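# Loop hair tie around charger and wound cable

## Task

Fit the hair tie around the charger and the cable coiled on it, centred and well away from either end of the charger. Every bit of cable coiled on the charger at the start must still be coiled on it at the end, with no loose loops, and the tie must press every turn against the charger's two wide faces. Finally the charger must rest on the desk, flat on one of its wide faces.

## Robot and tools

Robot: two 6-joint arms, left_arm and right_arm, each ending in a two-finger gripper whose fingers can fold. A part held in the outer quarter of the pads (near the tips) gets the requested squeeze. Held nearer the palm, the fingers may wrap and pull it inward: narrow parts can slip, wide ones get crushed harder. A fingertip pushed into a surface folds easily unless the gripper is fully shut, so contact may go unnoticed and the next grasp can miss.

Frames. Scene frame: origin on the table surface, halfway between the nominal bases; +z up, +x away from the robot over the table, left_arm toward +y (image sides do not match these names). Actual bases: left_arm at (-0.079, +0.439, 0) m, quat_wxyz (+1.000, 0, 0, +0.004); right_arm at (+0.028, -0.716, 0) m, quat_wxyz (+1.000, 0, 0, +0.016). Each arm's hand pose, velocity, targets and wrist-camera pose are given in that arm's own base frame; fixed cameras and the table use the scene frame. Gripper axes: fingers point along +z, open and close along y. end_effector_position is the spot between the pads when shut; fingertips stick out about 33 mm past it (pad gap up to 40 mm), only 9 mm when wide open. Reported positions can be off by a few centimetres.

The 18-number row (used by execute_actions and move). One flat list covering both arms, every value in [-1, 1]: left dx, dy, dz, rx, ry, rz, left gripper position, force_limit, speed, then the same nine for the right arm. Always send all 18. dx..rz are offsets, not poses: they count from that arm's Hand target as it stood when the action or move began, along that arm's base axes, turning about the Hand target position. Scale: 1.0 = 0.6 m for dx, dy, dz and 180 degrees for rx, ry, rz, which form one rotation vector. Repeating an offset moves the arm again. All six zeros re-asks for the current Hand target. Gripper position: +1 fully open (140 mm), about -0.8 pads touch, -1 close until blocked. force_limit (slow close, speed -1, parts up to 40 mm): about 14 N at -1, 19 N just below 0, 40 N at 0, 58 N at +1. speed: about 30 mm/s at -1, 140 at 0, 250 at +1; fast closes squeeze much harder (about 64 N at 0, 116 N at +1 on rigid parts). Both start at +1. To leave a gripper unchanged, resend its last three numbers; 0 is a real command. To grip harder while object_status is 2, raise force_limit and switch position between -1 and -0.98; to soften, open and reclose slowly.

execute_actions(actions, cameras). actions: list of actions; each action is up to 15 rows, one per 1/30 s step; a short table repeats its last row. Every row counts from the action's start pose. Images come only with an empty list or when cameras names them. An empty list also shows the full result, including the scene number.

move(target, speed, blend, stop_force, zero, blocking, cameras). target: one 18-number row or a list of up to 15 rows, all offsets from the same starting Hand targets. Straight paths, no obstacle avoidance, at most 10 s. speed: m/s, 0.002 to 2, default 0.25 (turns up to twice that in rad/s); one value or one per target. blend: corner rounding in m, 0 = stop at each target. stop_force: 10 to 80 N, ends an arm's path when push against its travel exceeds it; unreliable while the gripper rotates, near singular poses or at speed; omit it when backing off a contact. zero: true re-zeros force before the move. blocking=false returns early (not with stop_force). Result adds a move: line: done, off_target, moving, held or fault, plus limits=paced (pose clipped) or limits=held (steps withheld). Avoid paths near an arm's own base.

wait(seconds 0 to 10); stop() brakes a running move; zoom_image(camera, region [x0, y0, x1, y1] in pixels, at most 504 by 504) on the newest image; clear_fault(arm) after a reported torque or force fault; finished_scene(scene = current scene number) ends the scene irreversibly.

Cameras: cam_head_left, cam_head_right, cam_high, cam_left_wrist, cam_right_wrist, each 672x504.

Results: end_effector_position (m), end_effector_quat_wxyz, velocities (m/s, rad/s) per arm in its base frame; Joint velocities may read within noise. Hand target is the last commanded pose after clipping; commands are clipped to 70 mm and 16 degrees from the measured pose each step, and grippers often settle short, so send the remaining gap as an offset. object_status: 0 moving, 1 blocked while opening, 2 blocked while closing (grip), 3 reached target or pads met. position_measured counts: 3 open, about 75 = 100 mm, 139 = 60 mm, 200 = 20 mm, 230 pads meet. Joint torques, External joint torques and Flange force (gripper axes, includes held weight) indicate contact. Tool commands lists current gripper commands. MOTOR HOT warns of overheating; OVER-TEMPERATURE FAULT brakes an arm for 30 to 60 s or more.

Avoid: dropping or letting parts fall off the table; hard hits or slams; stiff arms pushed past firm contact (force fault at 144 N, torque limits 299/299/140/39.6/39.6/39.6 N m waist to wrist roll); any contact between the arms or gripping the other arm's fingers; heavy twist on the wrist; long stretched holds that heat motors.

Each tool is called after "Request:" as name(argument=value, ...), one argument or row to a line, values as JSON.

## Session

Request:
execute_actions(
  actions=[],
)

Scene clock: 0.00 s.
left_arm: end_effector_position=(+0.8873, -0.3395, +0.1924) position_measured=3 object_status=3 end_effector_quat_wxyz=(-0.196, +0.785, -0.132, +0.573) | right_arm: end_effector_position=(+0.8566, +0.4731, +0.2824) position_measured=3 object_status=3 end_effector_quat_wxyz=(-0.119, +0.621, +0.308, +0.711)
Joint positions: left_arm=[-0.651 0.523 1.867 1.979 0.867 -0.368] | right_arm=[0.389 0.49 1.958 -0.296 -0.94 1.463]
Joint velocities: within noise
Joint torques (N m): no reading
External joint torques (N m): no reading
Flange force (N): no reading
Hand target: left_arm +0.8873, -0.3395, +0.1924; -0.196, +0.785, -0.132, +0.573 | right_arm +0.8566, +0.4731, +0.2824; -0.119, +0.621, +0.308, +0.711
Tool commands: left_gripper/position=+1.0 left_gripper/force_limit=+1.0 left_gripper/speed=+1.0 right_gripper/position=+1.0 right_gripper/force_limit=+1.0 right_gripper/speed=+1.0

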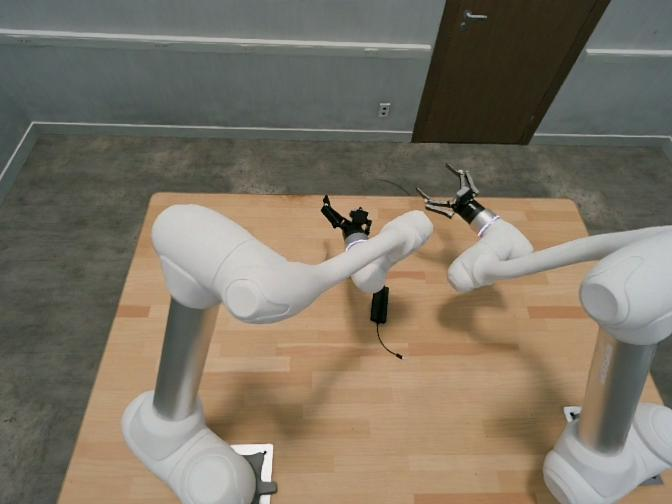

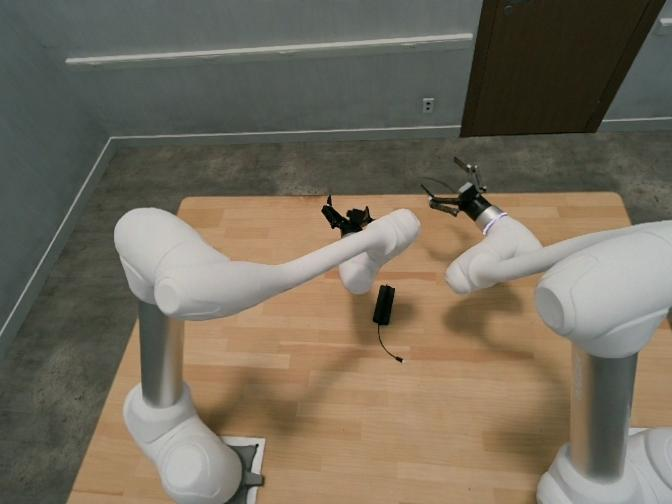

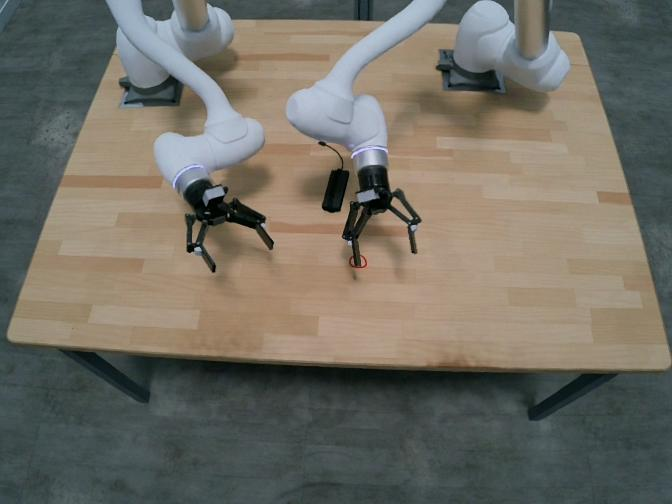

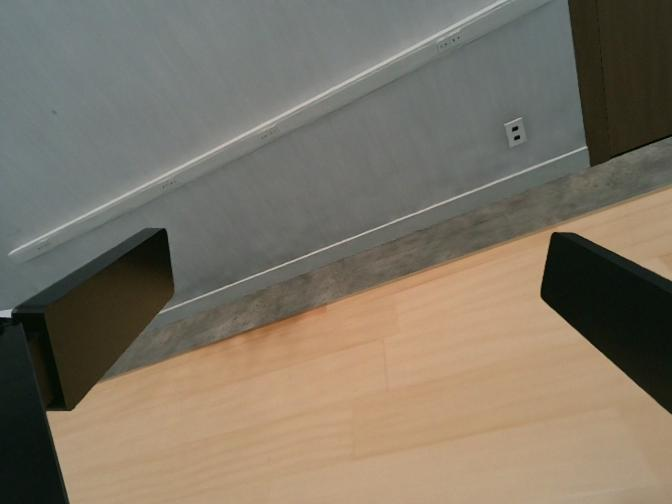

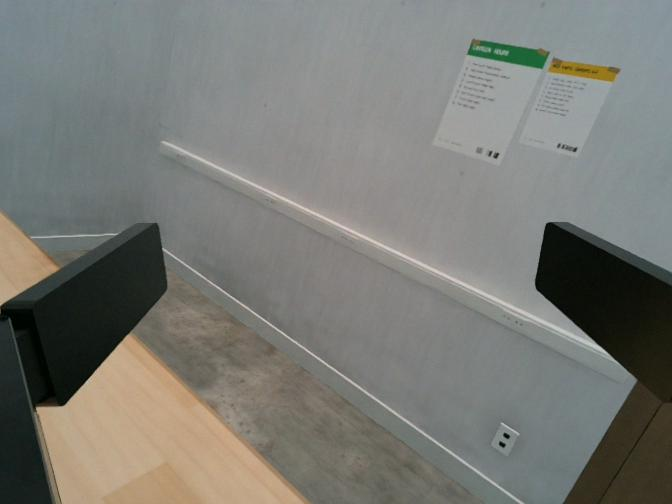

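Request:
zoom_image(
  camera="cam_high",
  region=[290, 120, 440, 290],
)

Request:
zoom_image(
  camera="cam_head_left",
  region=[310, 180, 460, 370],
)

Request:
zoom_image(
  camera="cam_head_right",
  region=[310, 180, 460, 370],
)

Scaled by 2.965.

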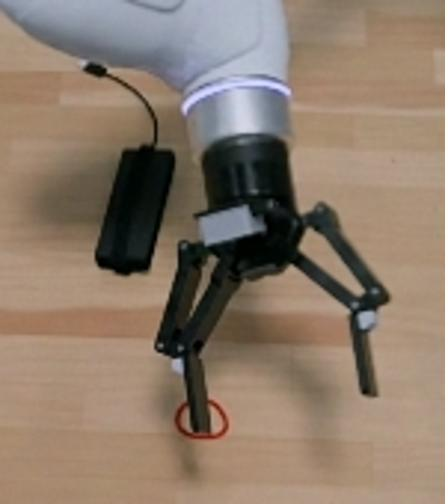

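Scaled by 2.653.

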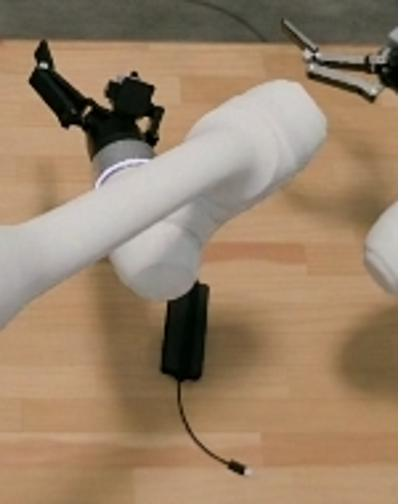

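Scaled by 2.653.

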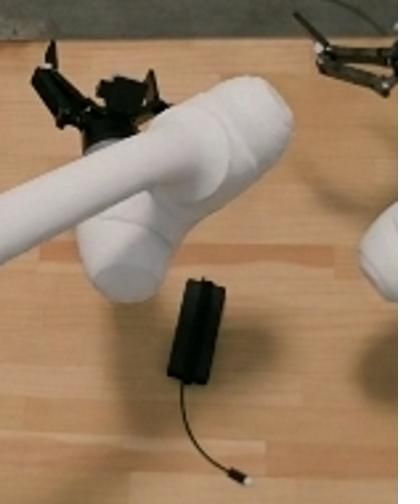

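Request:
move(
  target=[-0.395, -0.1, 0.346, -0.1346, 0.3935, 0.0907, 1, 1, 1, 0, 0, 0, 0, 0, 0, 1, 1, 1],
  cameras=["all"],
)

Scene clock: 33.00 s.
left_arm: end_effector_position=(+0.6503, -0.3995, +0.4000) position_measured=3 object_status=3 end_effector_quat_wxyz=(+0.000, +1.000, +0.000, +0.000) | right_arm: end_effector_position=(+0.8566, +0.4731, +0.2824) position_measured=3 object_status=3 end_effector_quat_wxyz=(-0.119, +0.621, +0.308, +0.711)
Joint positions: left_arm=[-0.596 0.334 1.247 0 1.56 0.974] | right_arm=[0.389 0.49 1.958 -0.296 -0.94 1.463]
Joint torques (N m): left_arm=[-1.33 -78.19 -41.05 4.31 0.2 0.27] | right_arm=[-2.2 -80.6 -28.33 3.55 -2.98 -0.31]
External joint torques (N m): left_arm=[1.32 1.51 -1.4 0.08 -0.25 -0.27] | right_arm=[2.32 2.16 -0.59 -0.46 0.28 0.32]
Flange force (N): left_arm=[5.6 1.8 -2.0] | right_arm=[-1.5 -2.1 4.5]
Hand target: left_arm +0.6503, -0.3995, +0.4000; +0.000, +1.000, +0.000, +0.000 | right_arm +0.8566, +0.4731, +0.2824; -0.119, +0.621, +0.308, +0.711
Off the commanded pose: left_arm 0.000 m, 0 deg | right_arm 0.000 m, 0 deg.
move: done

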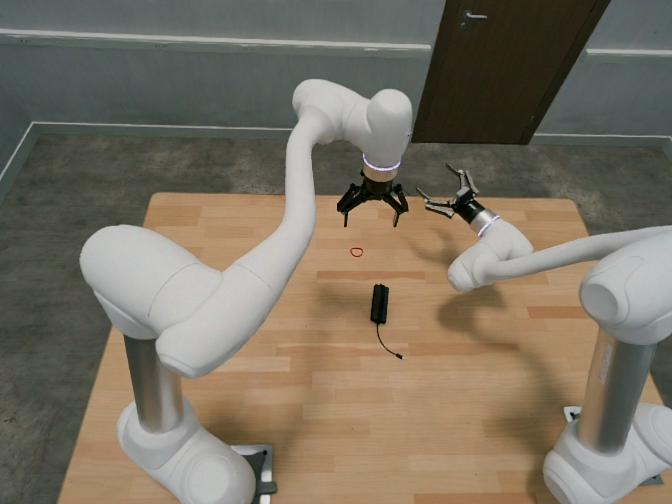

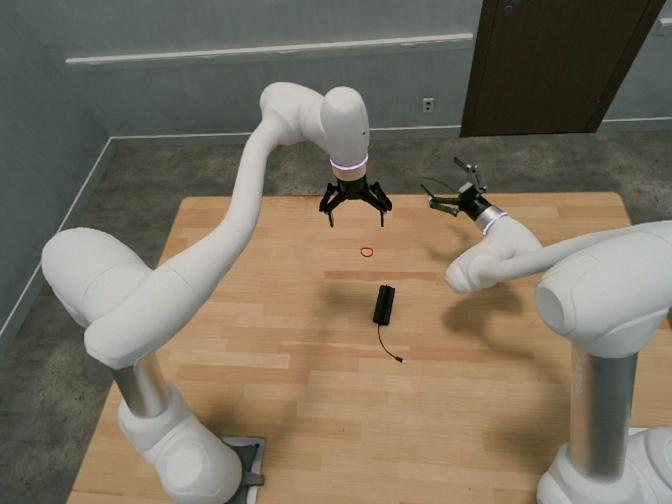

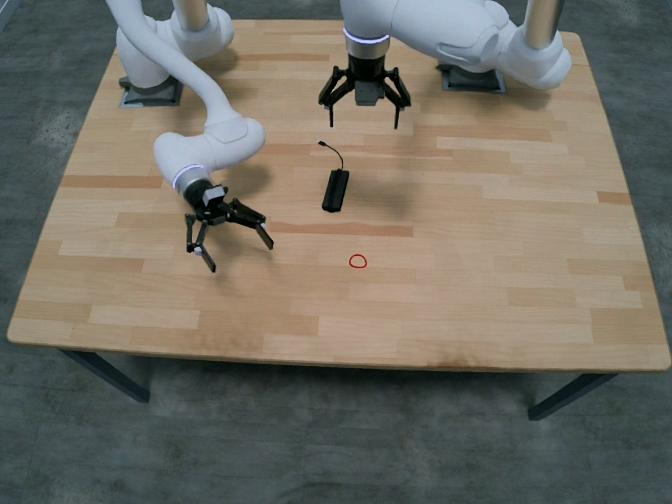

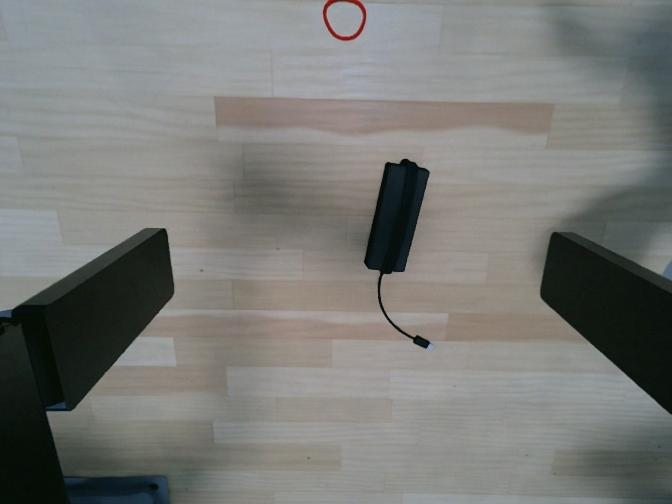

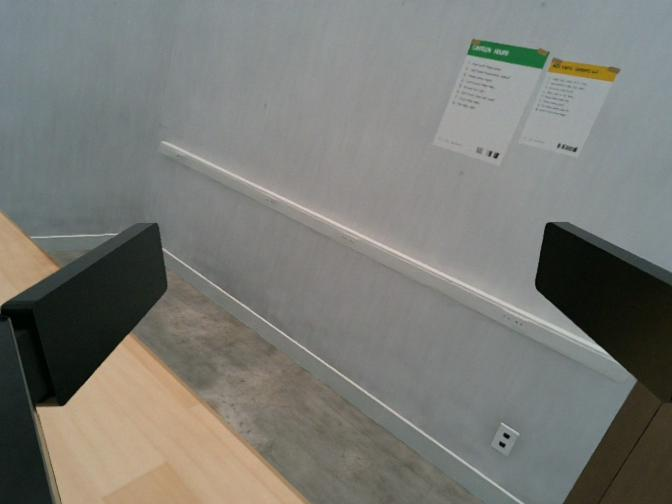

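Request:
zoom_image(
  camera="cam_left_wrist",
  region=[340, 140, 460, 360],
)

Request:
zoom_image(
  camera="cam_high",
  region=[300, 130, 400, 280],
)

Scaled by 2.291.

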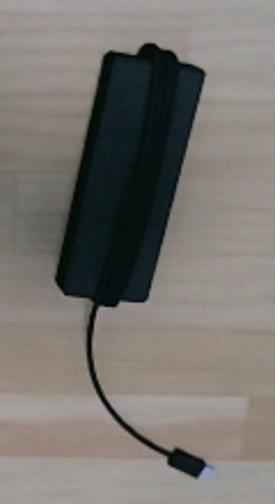

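Scaled by 3.360.

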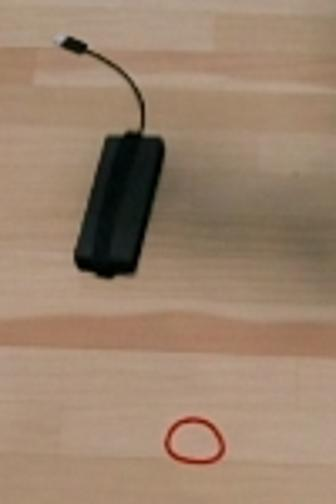

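Request:
move(
  target=[0, 0, -0.25, 0, 0, 0, 1, 1, 1, 0, 0, 0, 0, 0, 0, 1, 1, 1],
  cameras=["cam_left_wrist"],
)

Request:
move(
  target=[0.1667, 0, 0, 0, 0, 0, 1, 1, 1, 0, 0, 0, 0, 0, 0, 1, 1, 1],
  cameras=["cam_left_wrist", "cam_high"],
)

Scene clock: 170.17 s.
left_arm: end_effector_position=(+0.6503, -0.3995, +0.2502) position_measured=3 object_status=3 end_effector_quat_wxyz=(+0.000, +1.000, +0.000, +0.000) | right_arm: end_effector_position=(+0.8566, +0.4731, +0.2824) position_measured=3 object_status=3 end_effector_quat_wxyz=(-0.119, +0.621, +0.308, +0.711)
Joint positions: left_arm=[-0.596 0.368 1.471 0 1.302 0.974] | right_arm=[0.389 0.49 1.958 -0.296 -0.94 1.463]
Joint torques (N m): left_arm=[-1.62 -80.24 -38.82 4.14 0.21 0.37] | right_arm=[-1.8 -80.57 -28.38 3.53 -2.97 -0.29]
External joint torques (N m): left_arm=[1.4 1.33 -2.25 0.09 -0.26 -0.37] | right_arm=[2.11 2.09 -0.5 -0.44 0.27 0.3]
Flange force (N): left_arm=[6.6 2.5 -1.8] | right_arm=[-1.5 -1.9 4.1]
Hand target: left_arm +0.6503, -0.3995, +0.2500; +0.000, +1.000, +0.000, +0.000 | right_arm +0.8566, +0.4731, +0.2824; -0.119, +0.621, +0.308, +0.711
Off the commanded pose: left_arm 0.000 m, 0 deg | right_arm 0.000 m, 0 deg.
move: done
Images, in order (width x height): cam_left_wrist 672x504.

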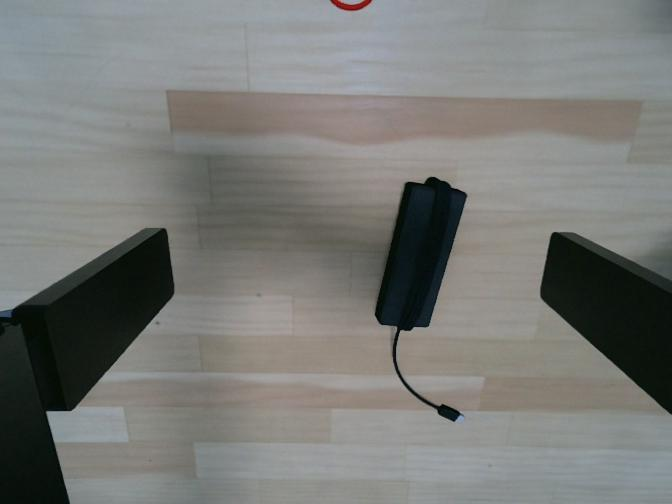

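Scene clock: 171.00 s.
left_arm: end_effector_position=(+0.7504, -0.3994, +0.2501) position_measured=3 object_status=3 end_effector_quat_wxyz=(+0.000, +1.000, +0.000, +0.000) | right_arm: end_effector_position=(+0.8566, +0.4731, +0.2824) position_measured=3 object_status=3 end_effector_quat_wxyz=(-0.119, +0.621, +0.308, +0.711)
Joint positions: left_arm=[-0.53 0.508 1.264 0 1.369 1.04] | right_arm=[0.389 0.49 1.958 -0.296 -0.94 1.463]
Joint torques (N m): left_arm=[-1.19 -93.29 -39.87 4.23 0.22 0.31] | right_arm=[-2.25 -80.6 -28.32 3.55 -2.98 -0.29]
External joint torques (N m): left_arm=[1.01 0.85 -1.73 0.06 -0.27 -0.31] | right_arm=[2.05 2.25 -0.53 -0.45 0.29 0.3]
Flange force (N): left_arm=[5.4 1.9 -1.5] | right_arm=[-1.7 -1.8 4.4]
Hand target: left_arm +0.7503, -0.3995, +0.2500; +0.000, +1.000, +0.000, +0.000 | right_arm +0.8566, +0.4731, +0.2824; -0.119, +0.621, +0.308, +0.711
Off the commanded pose: left_arm 0.000 m, 0 deg | right_arm 0.000 m, 0 deg.
move: done
Images, in order (width x height): cam_high 672x504, cam_left_wrist 672x504.

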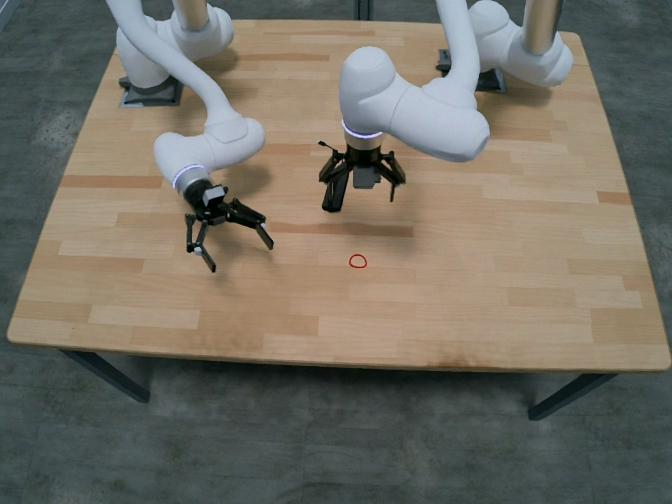

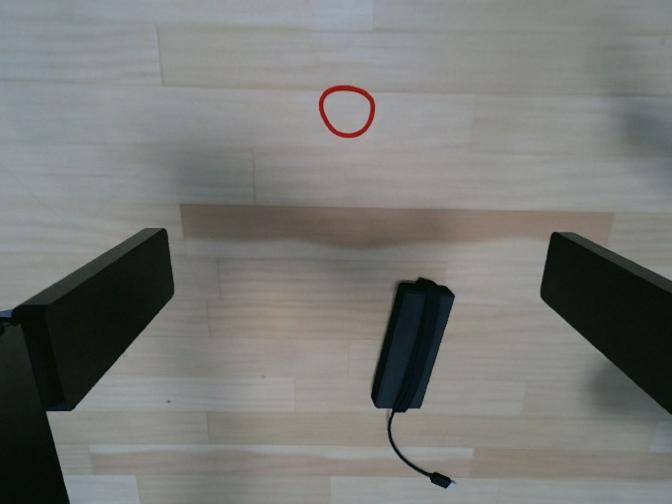

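Request:
move(
  target=[0.0828, -0.0035, -0.15, 0, 0, 0, -0.79, -1, 0, 0, 0, 0, 0, 0, 0, 1, 1, 1],
  cameras=["cam_left_wrist", "cam_high"],
)

Scene clock: 251.63 s.
left_arm: end_effector_position=(+0.8000, -0.4016, +0.1601) position_measured=228 object_status=0 end_effector_quat_wxyz=(+0.000, +1.000, +0.000, +0.000) | right_arm: end_effector_position=(+0.8566, +0.4731, +0.2824) position_measured=3 object_status=3 end_effector_quat_wxyz=(-0.119, +0.621, +0.308, +0.711)
Joint positions: left_arm=[-0.504 0.62 1.25 0 1.271 1.066] | right_arm=[0.389 0.49 1.958 -0.296 -0.94 1.463]
Joint torques (N m): left_arm=[-1.33 -102.43 -39.11 4.12 0.2 0.32] | right_arm=[-1.97 -80.36 -28.34 3.55 -2.99 -0.24]
External joint torques (N m): left_arm=[1.64 1.16 -1.44 0.07 -0.25 -0.32] | right_arm=[2.1 1.81 -0.66 -0.45 0.28 0.25]
Flange force (N): left_arm=[5.7 1.2 -0.5] | right_arm=[-1.1 -1.8 4.2]
Hand target: left_arm +0.8000, -0.4016, +0.1600; +0.000, +1.000, +0.000, +0.000 | right_arm +0.8566, +0.4731, +0.2824; -0.119, +0.621, +0.308, +0.711
Off the commanded pose: left_arm 0.000 m, 0 deg | right_arm 0.000 m, 0 deg.
move: done
Images, in order (width x height): cam_high 672x504, cam_left_wrist 672x504.

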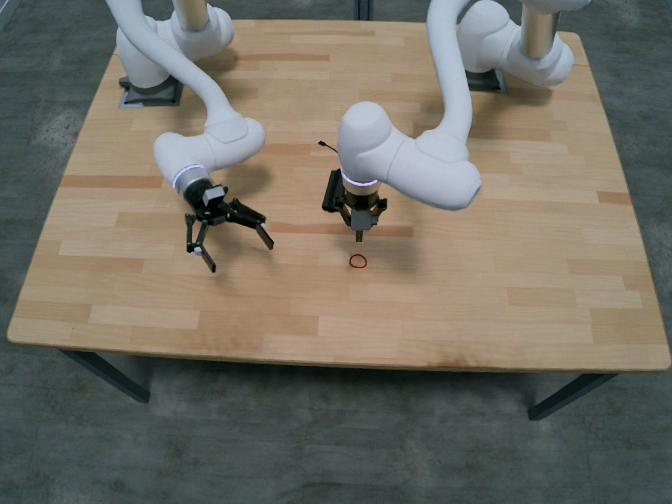

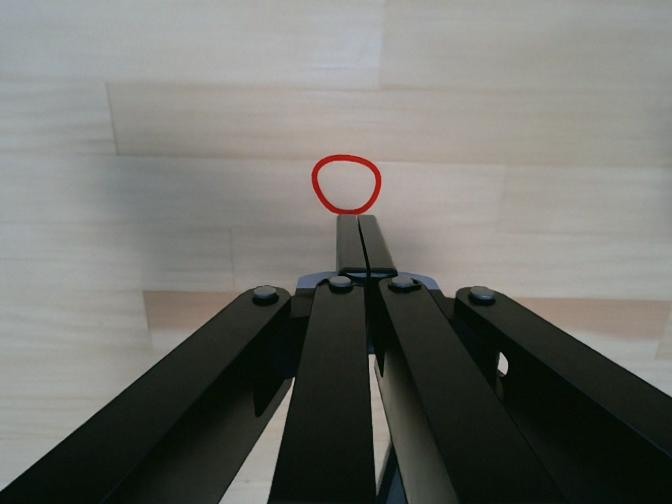

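Request:
zoom_image(
  camera="cam_left_wrist",
  region=[280, 130, 440, 290],
)

Request:
zoom_image(
  camera="cam_high",
  region=[310, 130, 410, 280],
)

Scaled by 3.150.

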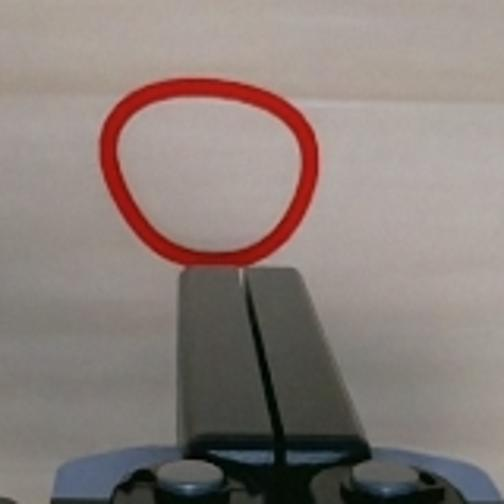

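Scaled by 3.360.

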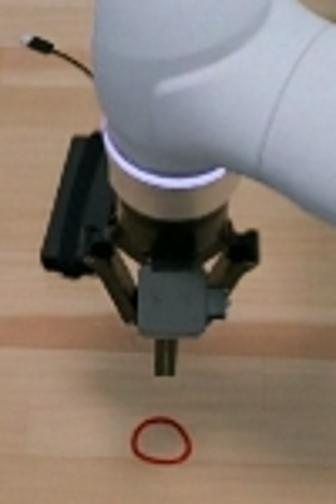

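Request:
move(
  target=[0, 0, -0.1667, 0, 0, 0.5, -0.79, -1, 0, 0, 0, 0, 0, 0, 0, 1, 1, 1],
  cameras=["cam_left_wrist", "cam_high"],
)

Request:
zoom_image(
  camera="cam_left_wrist",
  region=[260, 80, 460, 280],
)

Scene clock: 276.63 s.
left_arm: end_effector_position=(+0.8000, -0.4016, +0.0600) position_measured=228 object_status=3 end_effector_quat_wxyz=(+0.000, +0.707, +0.707, +0.000) | right_arm: end_effector_position=(+0.8566, +0.4731, +0.2824) position_measured=3 object_status=3 end_effector_quat_wxyz=(-0.119, +0.621, +0.308, +0.711)
Joint positions: left_arm=[-0.504 0.681 1.337 0.001 1.124 -0.505] | right_arm=[0.389 0.49 1.958 -0.296 -0.94 1.463]
Joint torques (N m): left_arm=[-1.32 -105.24 -36.84 3.9 0.27 0.24] | right_arm=[-2.18 -80.48 -28.35 3.57 -2.96 -0.28]
External joint torques (N m): left_arm=[1.12 1.2 -1.39 0.07 -0.26 -0.24] | right_arm=[2.39 1.87 -0.62 -0.46 0.25 0.3]
Flange force (N): left_arm=[-1.5 5.1 0.2] | right_arm=[-1.1 -2.2 4.2]
Hand target: left_arm +0.8000, -0.4016, +0.0600; +0.000, +0.707, +0.707, +0.000 | right_arm +0.8566, +0.4731, +0.2824; -0.119, +0.621, +0.308, +0.711
Off the commanded pose: left_arm 0.000 m, 0 deg | right_arm 0.000 m, 0 deg.
move: done
Images, in order (width x height): cam_high 672x504, cam_left_wrist 672x504.

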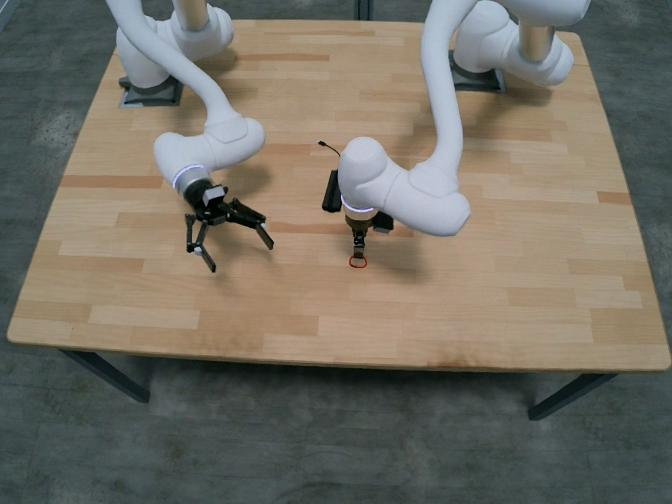

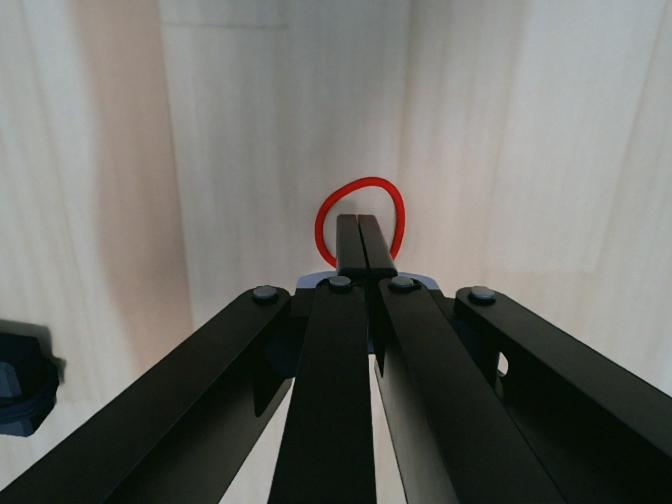

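Scaled by 2.520.

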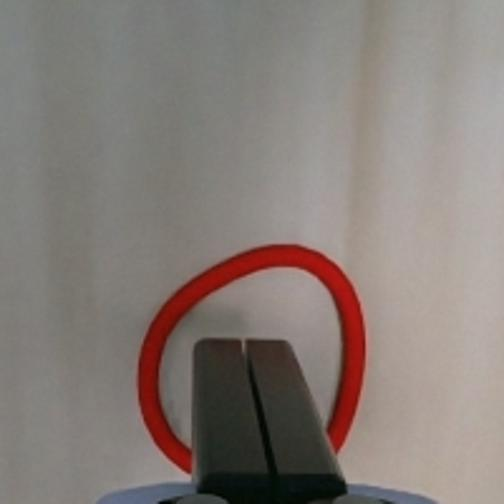

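Request:
move(
  target=[0.0035, 0.0025, -0.025, 0, 0, 0, -0.79, -1, 0, 0, 0, 0, 0, 0, 0, 1, 1, 1],
  speed=0.05,
  cameras=["cam_left_wrist"],
)

Request:
zoom_image(
  camera="cam_left_wrist",
  region=[260, 80, 460, 280],
)

Scene clock: 284.33 s.
left_arm: end_effector_position=(+0.8021, -0.4001, +0.0451) position_measured=228 object_status=3 end_effector_quat_wxyz=(+0.000, +0.707, +0.707, +0.000) | right_arm: end_effector_position=(+0.8566, +0.4731, +0.2824) position_measured=3 object_status=3 end_effector_quat_wxyz=(-0.119, +0.621, +0.308, +0.711)
Joint positions: left_arm=[-0.501 0.694 1.344 0.001 1.104 -0.502] | right_arm=[0.389 0.49 1.958 -0.296 -0.94 1.463]
Joint torques (N m): left_arm=[-1.58 -105.5 -36.58 3.82 0.26 0.31] | right_arm=[-1.93 -80.57 -28.27 3.54 -3 -0.28]
External joint torques (N m): left_arm=[1.03 0.86 -1.27 0.1 -0.24 -0.31] | right_arm=[2 1.93 -0.77 -0.42 0.29 0.3]
Flange force (N): left_arm=[-1.2 4.3 0.1] | right_arm=[-1.3 -1.6 4.5]
Hand target: left_arm +0.8021, -0.4001, +0.0450; +0.000, +0.707, +0.707, +0.000 | right_arm +0.8566, +0.4731, +0.2824; -0.119, +0.621, +0.308, +0.711
Off the commanded pose: left_arm 0.000 m, 0 deg | right_arm 0.000 m, 0 deg.
move: done
Images, in order (width x height): cam_left_wrist 672x504.

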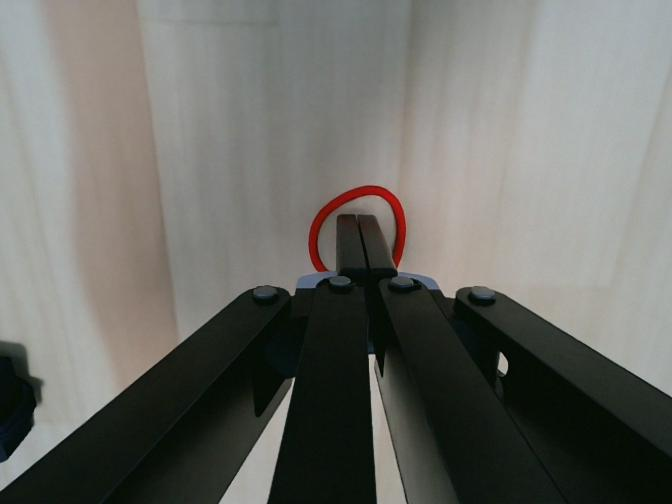

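Scaled by 2.520.

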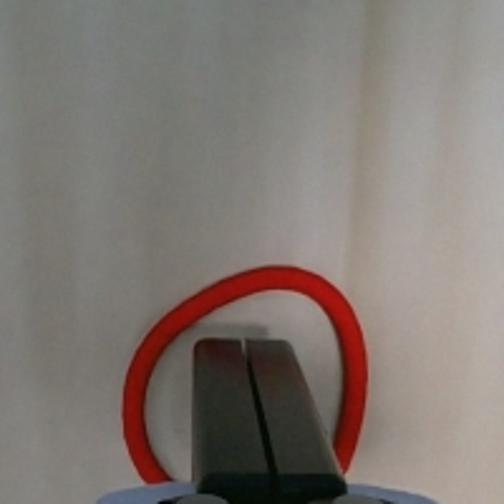

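Request:
move(
  target=[0, 0.002, -0.04, 0, 0, 0, -0.79, -1, 0, 0, 0, 0, 0, 0, 0, 1, 1, 1],
  speed=0.008,
  stop_force=10,
  cameras=["cam_left_wrist"],
)

Request:
zoom_image(
  camera="cam_left_wrist",
  region=[260, 80, 460, 280],
)

Scene clock: 289.93 s.
left_arm: end_effector_position=(+0.8022, -0.3996, +0.0345) position_measured=228 object_status=3 end_effector_quat_wxyz=(+0.000, +0.707, +0.707, +0.000) | right_arm: end_effector_position=(+0.8566, +0.4731, +0.2824) position_measured=3 object_status=3 end_effector_quat_wxyz=(-0.119, +0.621, +0.308, +0.711)
Joint positions: left_arm=[-0.501 0.701 1.351 0.001 1.088 -0.502] | right_arm=[0.389 0.49 1.958 -0.296 -0.94 1.463]
Joint torques (N m): left_arm=[-1.42 -88.07 -28.85 3.92 -1.35 0.29] | right_arm=[-2.11 -80.67 -28.42 3.54 -2.97 -0.27]
External joint torques (N m): left_arm=[1.17 -17.3 -8.81 -0.02 1.36 -0.29] | right_arm=[2.02 1.78 -0.59 -0.44 0.26 0.28]
Flange force (N): left_arm=[1.1 0.1 -20.7] | right_arm=[-1.1 -1.7 3.9]
Hand target: left_arm +0.8022, -0.3996, +0.0345; +0.000, +0.707, +0.707, +0.000 (not the last commanded pose) | right_arm +0.8566, +0.4731, +0.2824; -0.119, +0.621, +0.308, +0.711
Off the commanded pose: left_arm 0.013 m, 0 deg | right_arm 0.000 m, 0 deg.
move: contact (left_arm)
Images, in order (width x height): cam_left_wrist 672x504.

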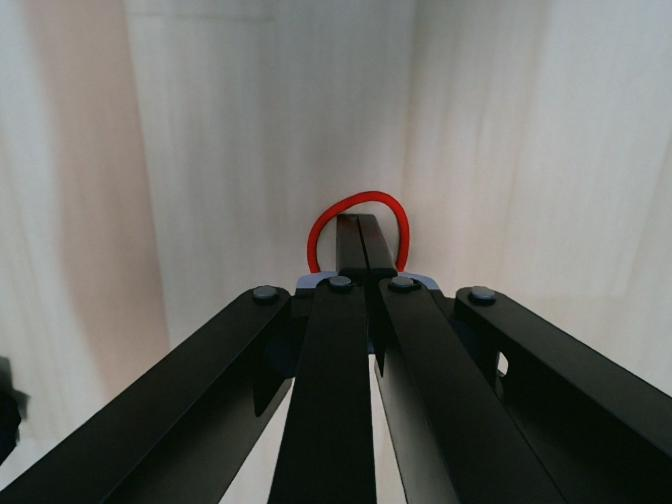

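Scaled by 2.520.

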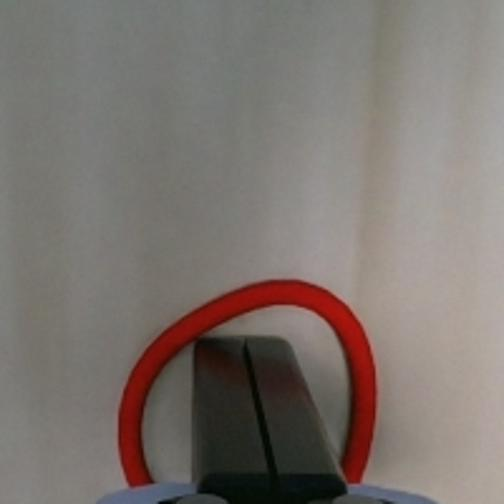

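Request:
move(
  target=[0.0015, -0.0045, 0.006, 0, 0, 0, -0.79, -1, 0, 0, 0, 0, 0, 0, 0, 1, 1, 1],
  speed=0.03,
  cameras=["cam_left_wrist"],
)

Request:
zoom_image(
  camera="cam_left_wrist",
  region=[260, 80, 460, 280],
)

Scene clock: 299.20 s.
left_arm: end_effector_position=(+0.8031, -0.4023, +0.0381) position_measured=228 object_status=3 end_effector_quat_wxyz=(+0.000, +0.707, +0.707, +0.000) | right_arm: end_effector_position=(+0.8566, +0.4731, +0.2824) position_measured=3 object_status=3 end_effector_quat_wxyz=(-0.119, +0.621, +0.308, +0.711)
Joint positions: left_arm=[-0.503 0.702 1.344 0.001 1.096 -0.504] | right_arm=[0.389 0.49 1.958 -0.296 -0.94 1.463]
Joint torques (N m): left_arm=[-1.45 -106.21 -36.52 3.81 0.27 0.27] | right_arm=[-2.25 -80.65 -28.44 3.53 -2.97 -0.3]
External joint torques (N m): left_arm=[0.86 0.72 -1.3 0.1 -0.26 -0.27] | right_arm=[1.99 2.57 -0.25 -0.45 0.29 0.32]
Flange force (N): left_arm=[-1.3 4.1 0.1] | right_arm=[-2.2 -1.9 4.1]
Hand target: left_arm +0.8031, -0.4023, +0.0381; +0.000, +0.707, +0.707, +0.000 | right_arm +0.8566, +0.4731, +0.2824; -0.119, +0.621, +0.308, +0.711
Off the commanded pose: left_arm 0.000 m, 0 deg | right_arm 0.000 m, 0 deg.
move: done
Images, in order (width x height): cam_left_wrist 672x504.

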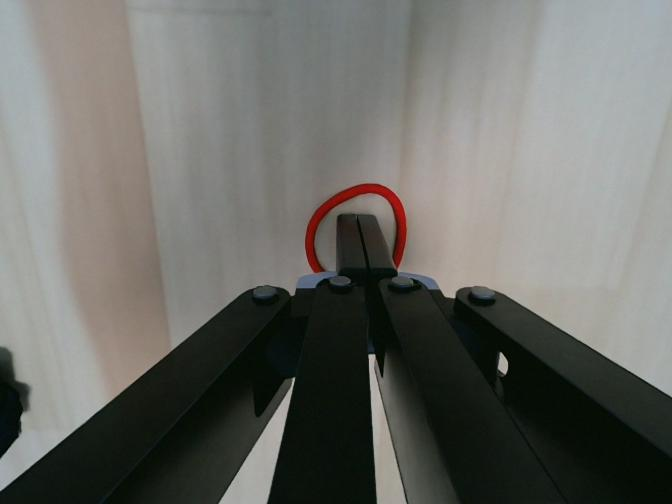

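Scaled by 2.520.

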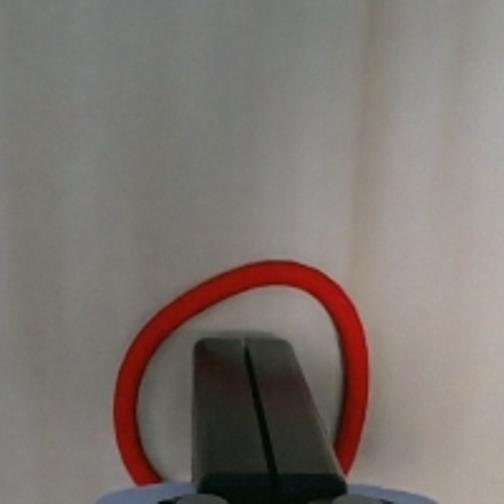

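Request:
move(
  target=[0, 0, -0.012, 0, 0, 0, -0.79, -1, 0, 0, 0, 0, 0, 0, 0, 1, 1, 1],
  speed=0.003,
  stop_force=10,
  cameras=["cam_left_wrist"],
)

Request:
zoom_image(
  camera="cam_left_wrist",
  region=[260, 80, 460, 280],
)

Scene clock: 304.43 s.
left_arm: end_effector_position=(+0.8031, -0.4023, +0.0345) position_measured=228 object_status=3 end_effector_quat_wxyz=(+0.000, +0.707, +0.707, +0.000) | right_arm: end_effector_position=(+0.8566, +0.4731, +0.2824) position_measured=3 object_status=3 end_effector_quat_wxyz=(-0.119, +0.621, +0.308, +0.711)
Joint positions: left_arm=[-0.503 0.704 1.346 0.001 1.091 -0.504] | right_arm=[0.389 0.49 1.958 -0.296 -0.94 1.463]
Joint torques (N m): left_arm=[-2.58 -91.92 -31.12 3.49 -1.41 0.32] | right_arm=[-2.22 -80.69 -28.43 3.54 -2.99 -0.3]
External joint torques (N m): left_arm=[3.48 -13.89 -6.58 0.44 1.42 -0.32] | right_arm=[2 2.19 -0.61 -0.43 0.29 0.31]
Flange force (N): left_arm=[3.6 0.6 -16.8] | right_arm=[-1.6 -1.7 4.4]
Hand target: left_arm +0.8031, -0.4023, +0.0345; +0.000, +0.707, +0.707, +0.000 (not the last commanded pose) | right_arm +0.8566, +0.4731, +0.2824; -0.119, +0.621, +0.308, +0.711
Off the commanded pose: left_arm 0.004 m, 0 deg | right_arm 0.000 m, 0 deg.
move: contact (left_arm)
Images, in order (width x height): cam_left_wrist 672x504.

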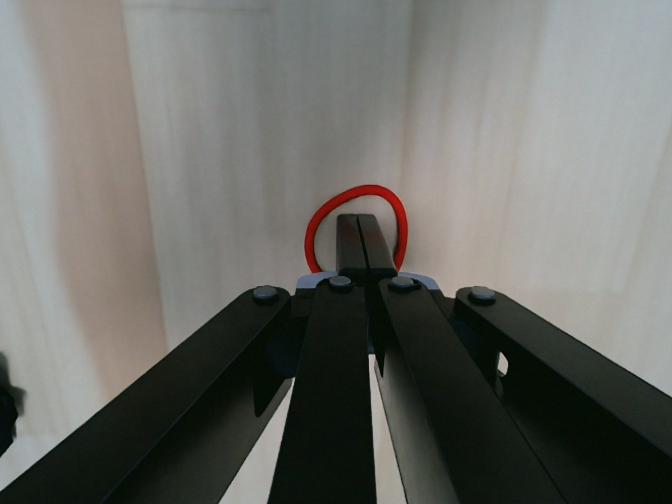

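Scaled by 2.520.

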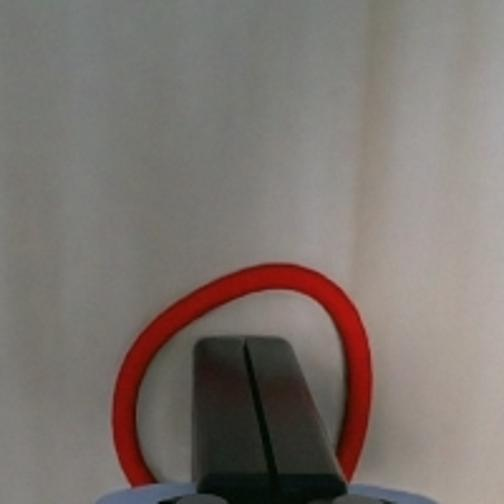

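Request:
move(
  target=[0, 0, 0.0013, 0, 0, 0, -0.32, 0, -0.6, 0, 0, 0, 0, 0, 0, 1, 1, 1],
  speed=0.01,
  cameras=["cam_left_wrist", "cam_head_left"],
)

Request:
zoom_image(
  camera="cam_left_wrist",
  region=[230, 80, 480, 290],
)

Scene clock: 311.53 s.
left_arm: end_effector_position=(+0.8031, -0.4023, +0.0353) position_measured=169 object_status=0 end_effector_quat_wxyz=(+0.000, +0.707, +0.707, +0.000) | right_arm: end_effector_position=(+0.8566, +0.4731, +0.2824) position_measured=3 object_status=3 end_effector_quat_wxyz=(-0.119, +0.621, +0.308, +0.711)
Joint positions: left_arm=[-0.503 0.704 1.345 0.001 1.092 -0.504] | right_arm=[0.389 0.49 1.958 -0.296 -0.94 1.463]
Joint torques (N m): left_arm=[-1.36 -101.55 -33.59 3.82 0.25 0.31] | right_arm=[-2.08 -80.64 -28.35 3.52 -2.95 -0.27]
External joint torques (N m): left_arm=[1.65 -4.22 -4.17 0.1 -0.24 -0.31] | right_arm=[2.2 2.03 -0.55 -0.43 0.25 0.28]
Flange force (N): left_arm=[-0.8 4.8 -5.5] | right_arm=[-1.4 -2.1 4.2]
Hand target: left_arm +0.8031, -0.4023, +0.0353; +0.000, +0.707, +0.707, +0.000 | right_arm +0.8566, +0.4731, +0.2824; -0.119, +0.621, +0.308, +0.711
Off the commanded pose: left_arm 0.000 m, 0 deg | right_arm 0.000 m, 0 deg.
move: done
Images, in order (width x height): cam_head_left 672x504, cam_left_wrist 672x504.

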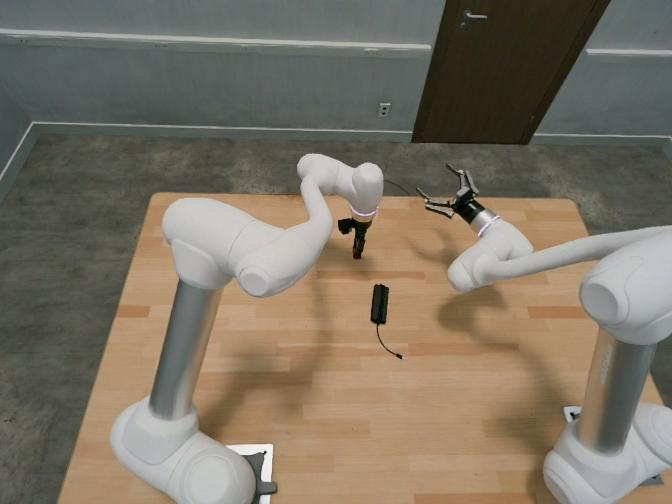

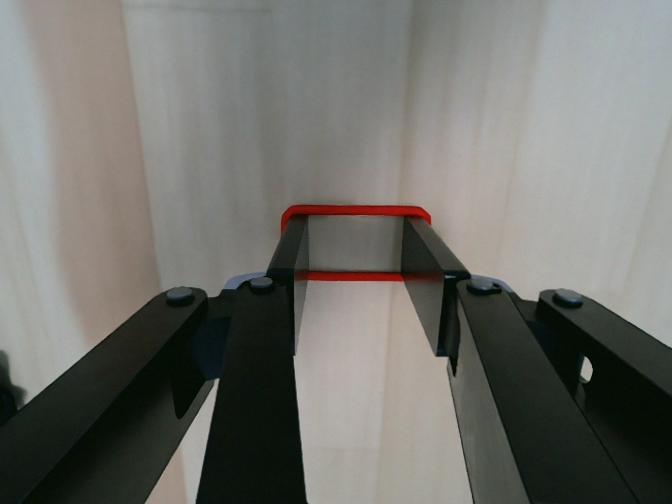

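Scaled by 2.016.

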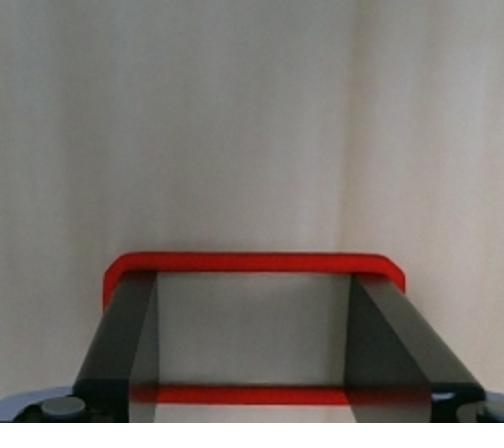

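Request:
move(
  target=[0, 0, 0.05, 0, 0, 0, -0.32, 0, -0.6, 0, 0, 0, 0, 0, 0, 1, 1, 1],
  speed=0.02,
  cameras=["cam_left_wrist", "cam_high"],
)

Request:
zoom_image(
  camera="cam_left_wrist",
  region=[230, 80, 480, 290],
)

Request:
zoom_image(
  camera="cam_high",
  region=[310, 180, 410, 280],
)

Scene clock: 315.70 s.
left_arm: end_effector_position=(+0.8031, -0.4023, +0.0653) position_measured=169 object_status=3 end_effector_quat_wxyz=(+0.000, +0.707, +0.707, +0.000) | right_arm: end_effector_position=(+0.8566, +0.4731, +0.2824) position_measured=3 object_status=3 end_effector_quat_wxyz=(-0.119, +0.621, +0.308, +0.711)
Joint positions: left_arm=[-0.503 0.682 1.325 0.001 1.134 -0.504] | right_arm=[0.389 0.49 1.958 -0.296 -0.94 1.463]
Joint torques (N m): left_arm=[-1.31 -105.27 -37.05 3.92 0.2 0.33] | right_arm=[-1.99 -80.51 -28.35 3.52 -2.97 -0.28]
External joint torques (N m): left_arm=[1.18 0.89 -1.42 0.07 -0.19 -0.33] | right_arm=[2.09 1.84 -0.5 -0.44 0.27 0.3]
Flange force (N): left_arm=[-1.4 4.8 -0.1] | right_arm=[-1.2 -1.8 3.9]
Hand target: left_arm +0.8031, -0.4023, +0.0653; +0.000, +0.707, +0.707, +0.000 | right_arm +0.8566, +0.4731, +0.2824; -0.119, +0.621, +0.308, +0.711
Off the commanded pose: left_arm 0.000 m, 0 deg | right_arm 0.000 m, 0 deg.
move: done
Images, in order (width x height): cam_high 672x504, cam_left_wrist 672x504.

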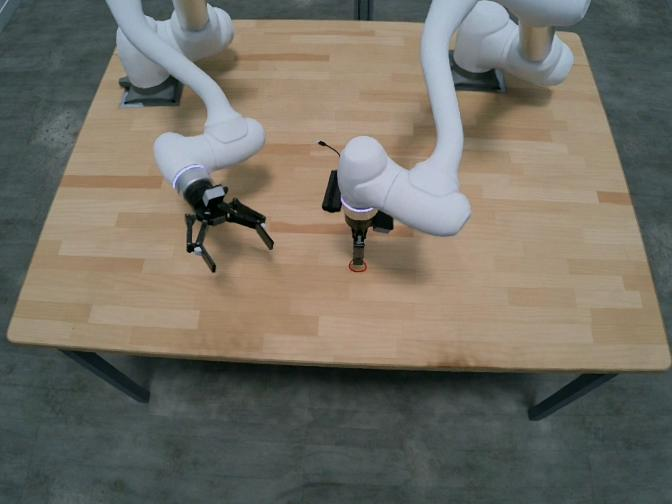

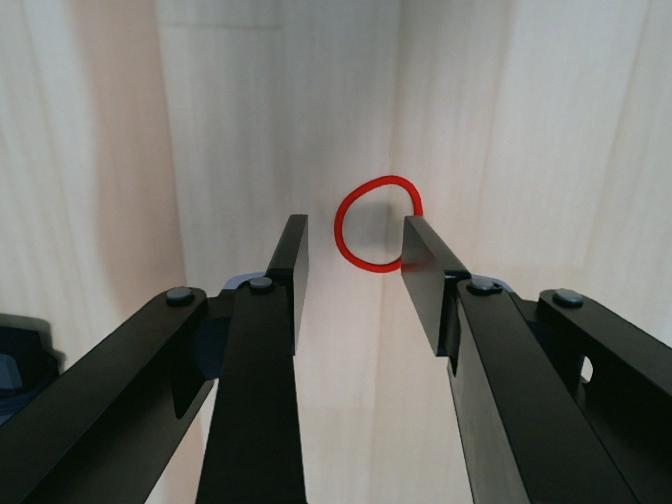

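Scaled by 2.016.

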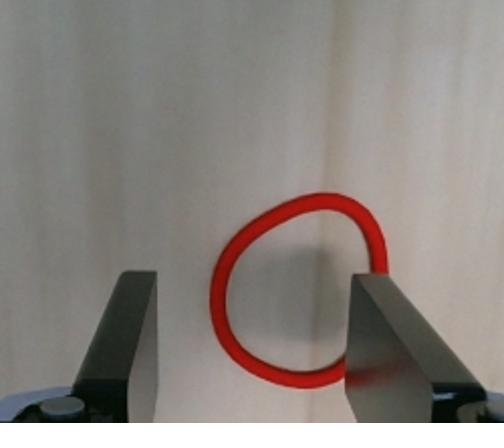

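Scaled by 5.040.

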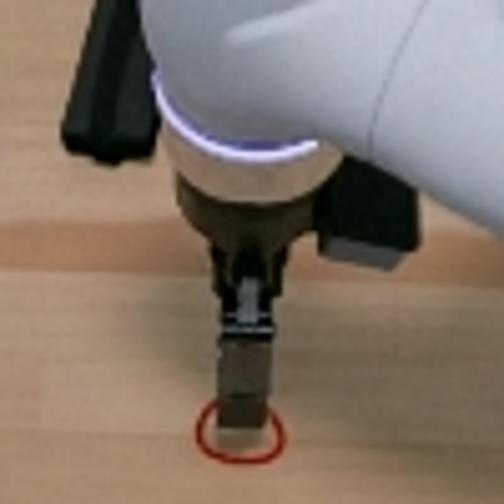

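Request:
move(
  target=[0.0523, 0.0035, -0.005, 0, 0, 0, -0.61, 0, -0.6, 0, 0, 0, 0, 0, 0, 1, 1, 1],
  speed=0.05,
  cameras=["cam_left_wrist"],
)

Request:
zoom_image(
  camera="cam_left_wrist",
  region=[230, 80, 480, 290],
)

Scene clock: 346.43 s.
left_arm: end_effector_position=(+0.8345, -0.4002, +0.0623) position_measured=206 object_status=3 end_effector_quat_wxyz=(+0.000, +0.707, +0.707, +0.000) | right_arm: end_effector_position=(+0.8566, +0.4731, +0.2824) position_measured=3 object_status=3 end_effector_quat_wxyz=(-0.119, +0.621, +0.308, +0.711)
Joint positions: left_arm=[-0.485 0.726 1.253 0.001 1.163 -0.486] | right_arm=[0.389 0.49 1.958 -0.296 -0.94 1.463]
Joint torques (N m): left_arm=[-1.05 -109.03 -37.67 3.95 0.23 0.29] | right_arm=[-2.06 -80.36 -28.25 3.54 -2.99 -0.28]
External joint torques (N m): left_arm=[1.06 0.64 -1.25 0.08 -0.22 -0.29] | right_arm=[2 2.2 -0.6 -0.45 0.3 0.3]
Flange force (N): left_arm=[-1.1 4.2 -0.2] | right_arm=[-1.6 -1.7 4.4]
Hand target: left_arm +0.8345, -0.4002, +0.0623; +0.000, +0.707, +0.707, +0.000 | right_arm +0.8566, +0.4731, +0.2824; -0.119, +0.621, +0.308, +0.711
Off the commanded pose: left_arm 0.000 m, 0 deg | right_arm 0.000 m, 0 deg.
move: done
Images, in order (width x height): cam_left_wrist 672x504.

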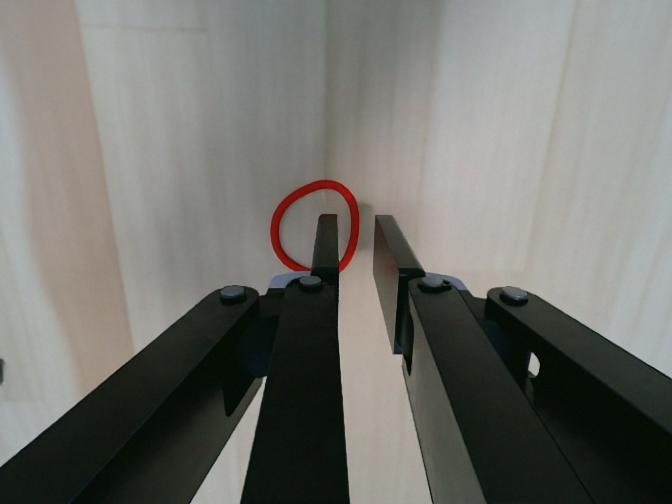

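Scaled by 2.016.

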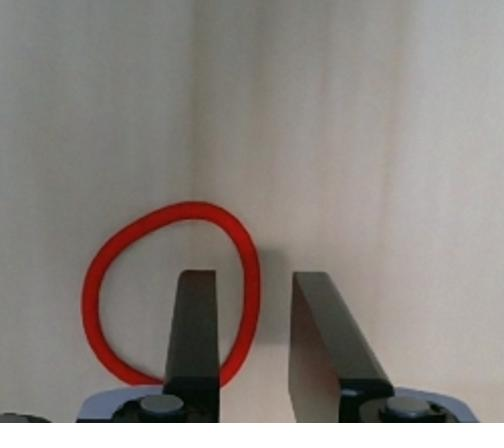

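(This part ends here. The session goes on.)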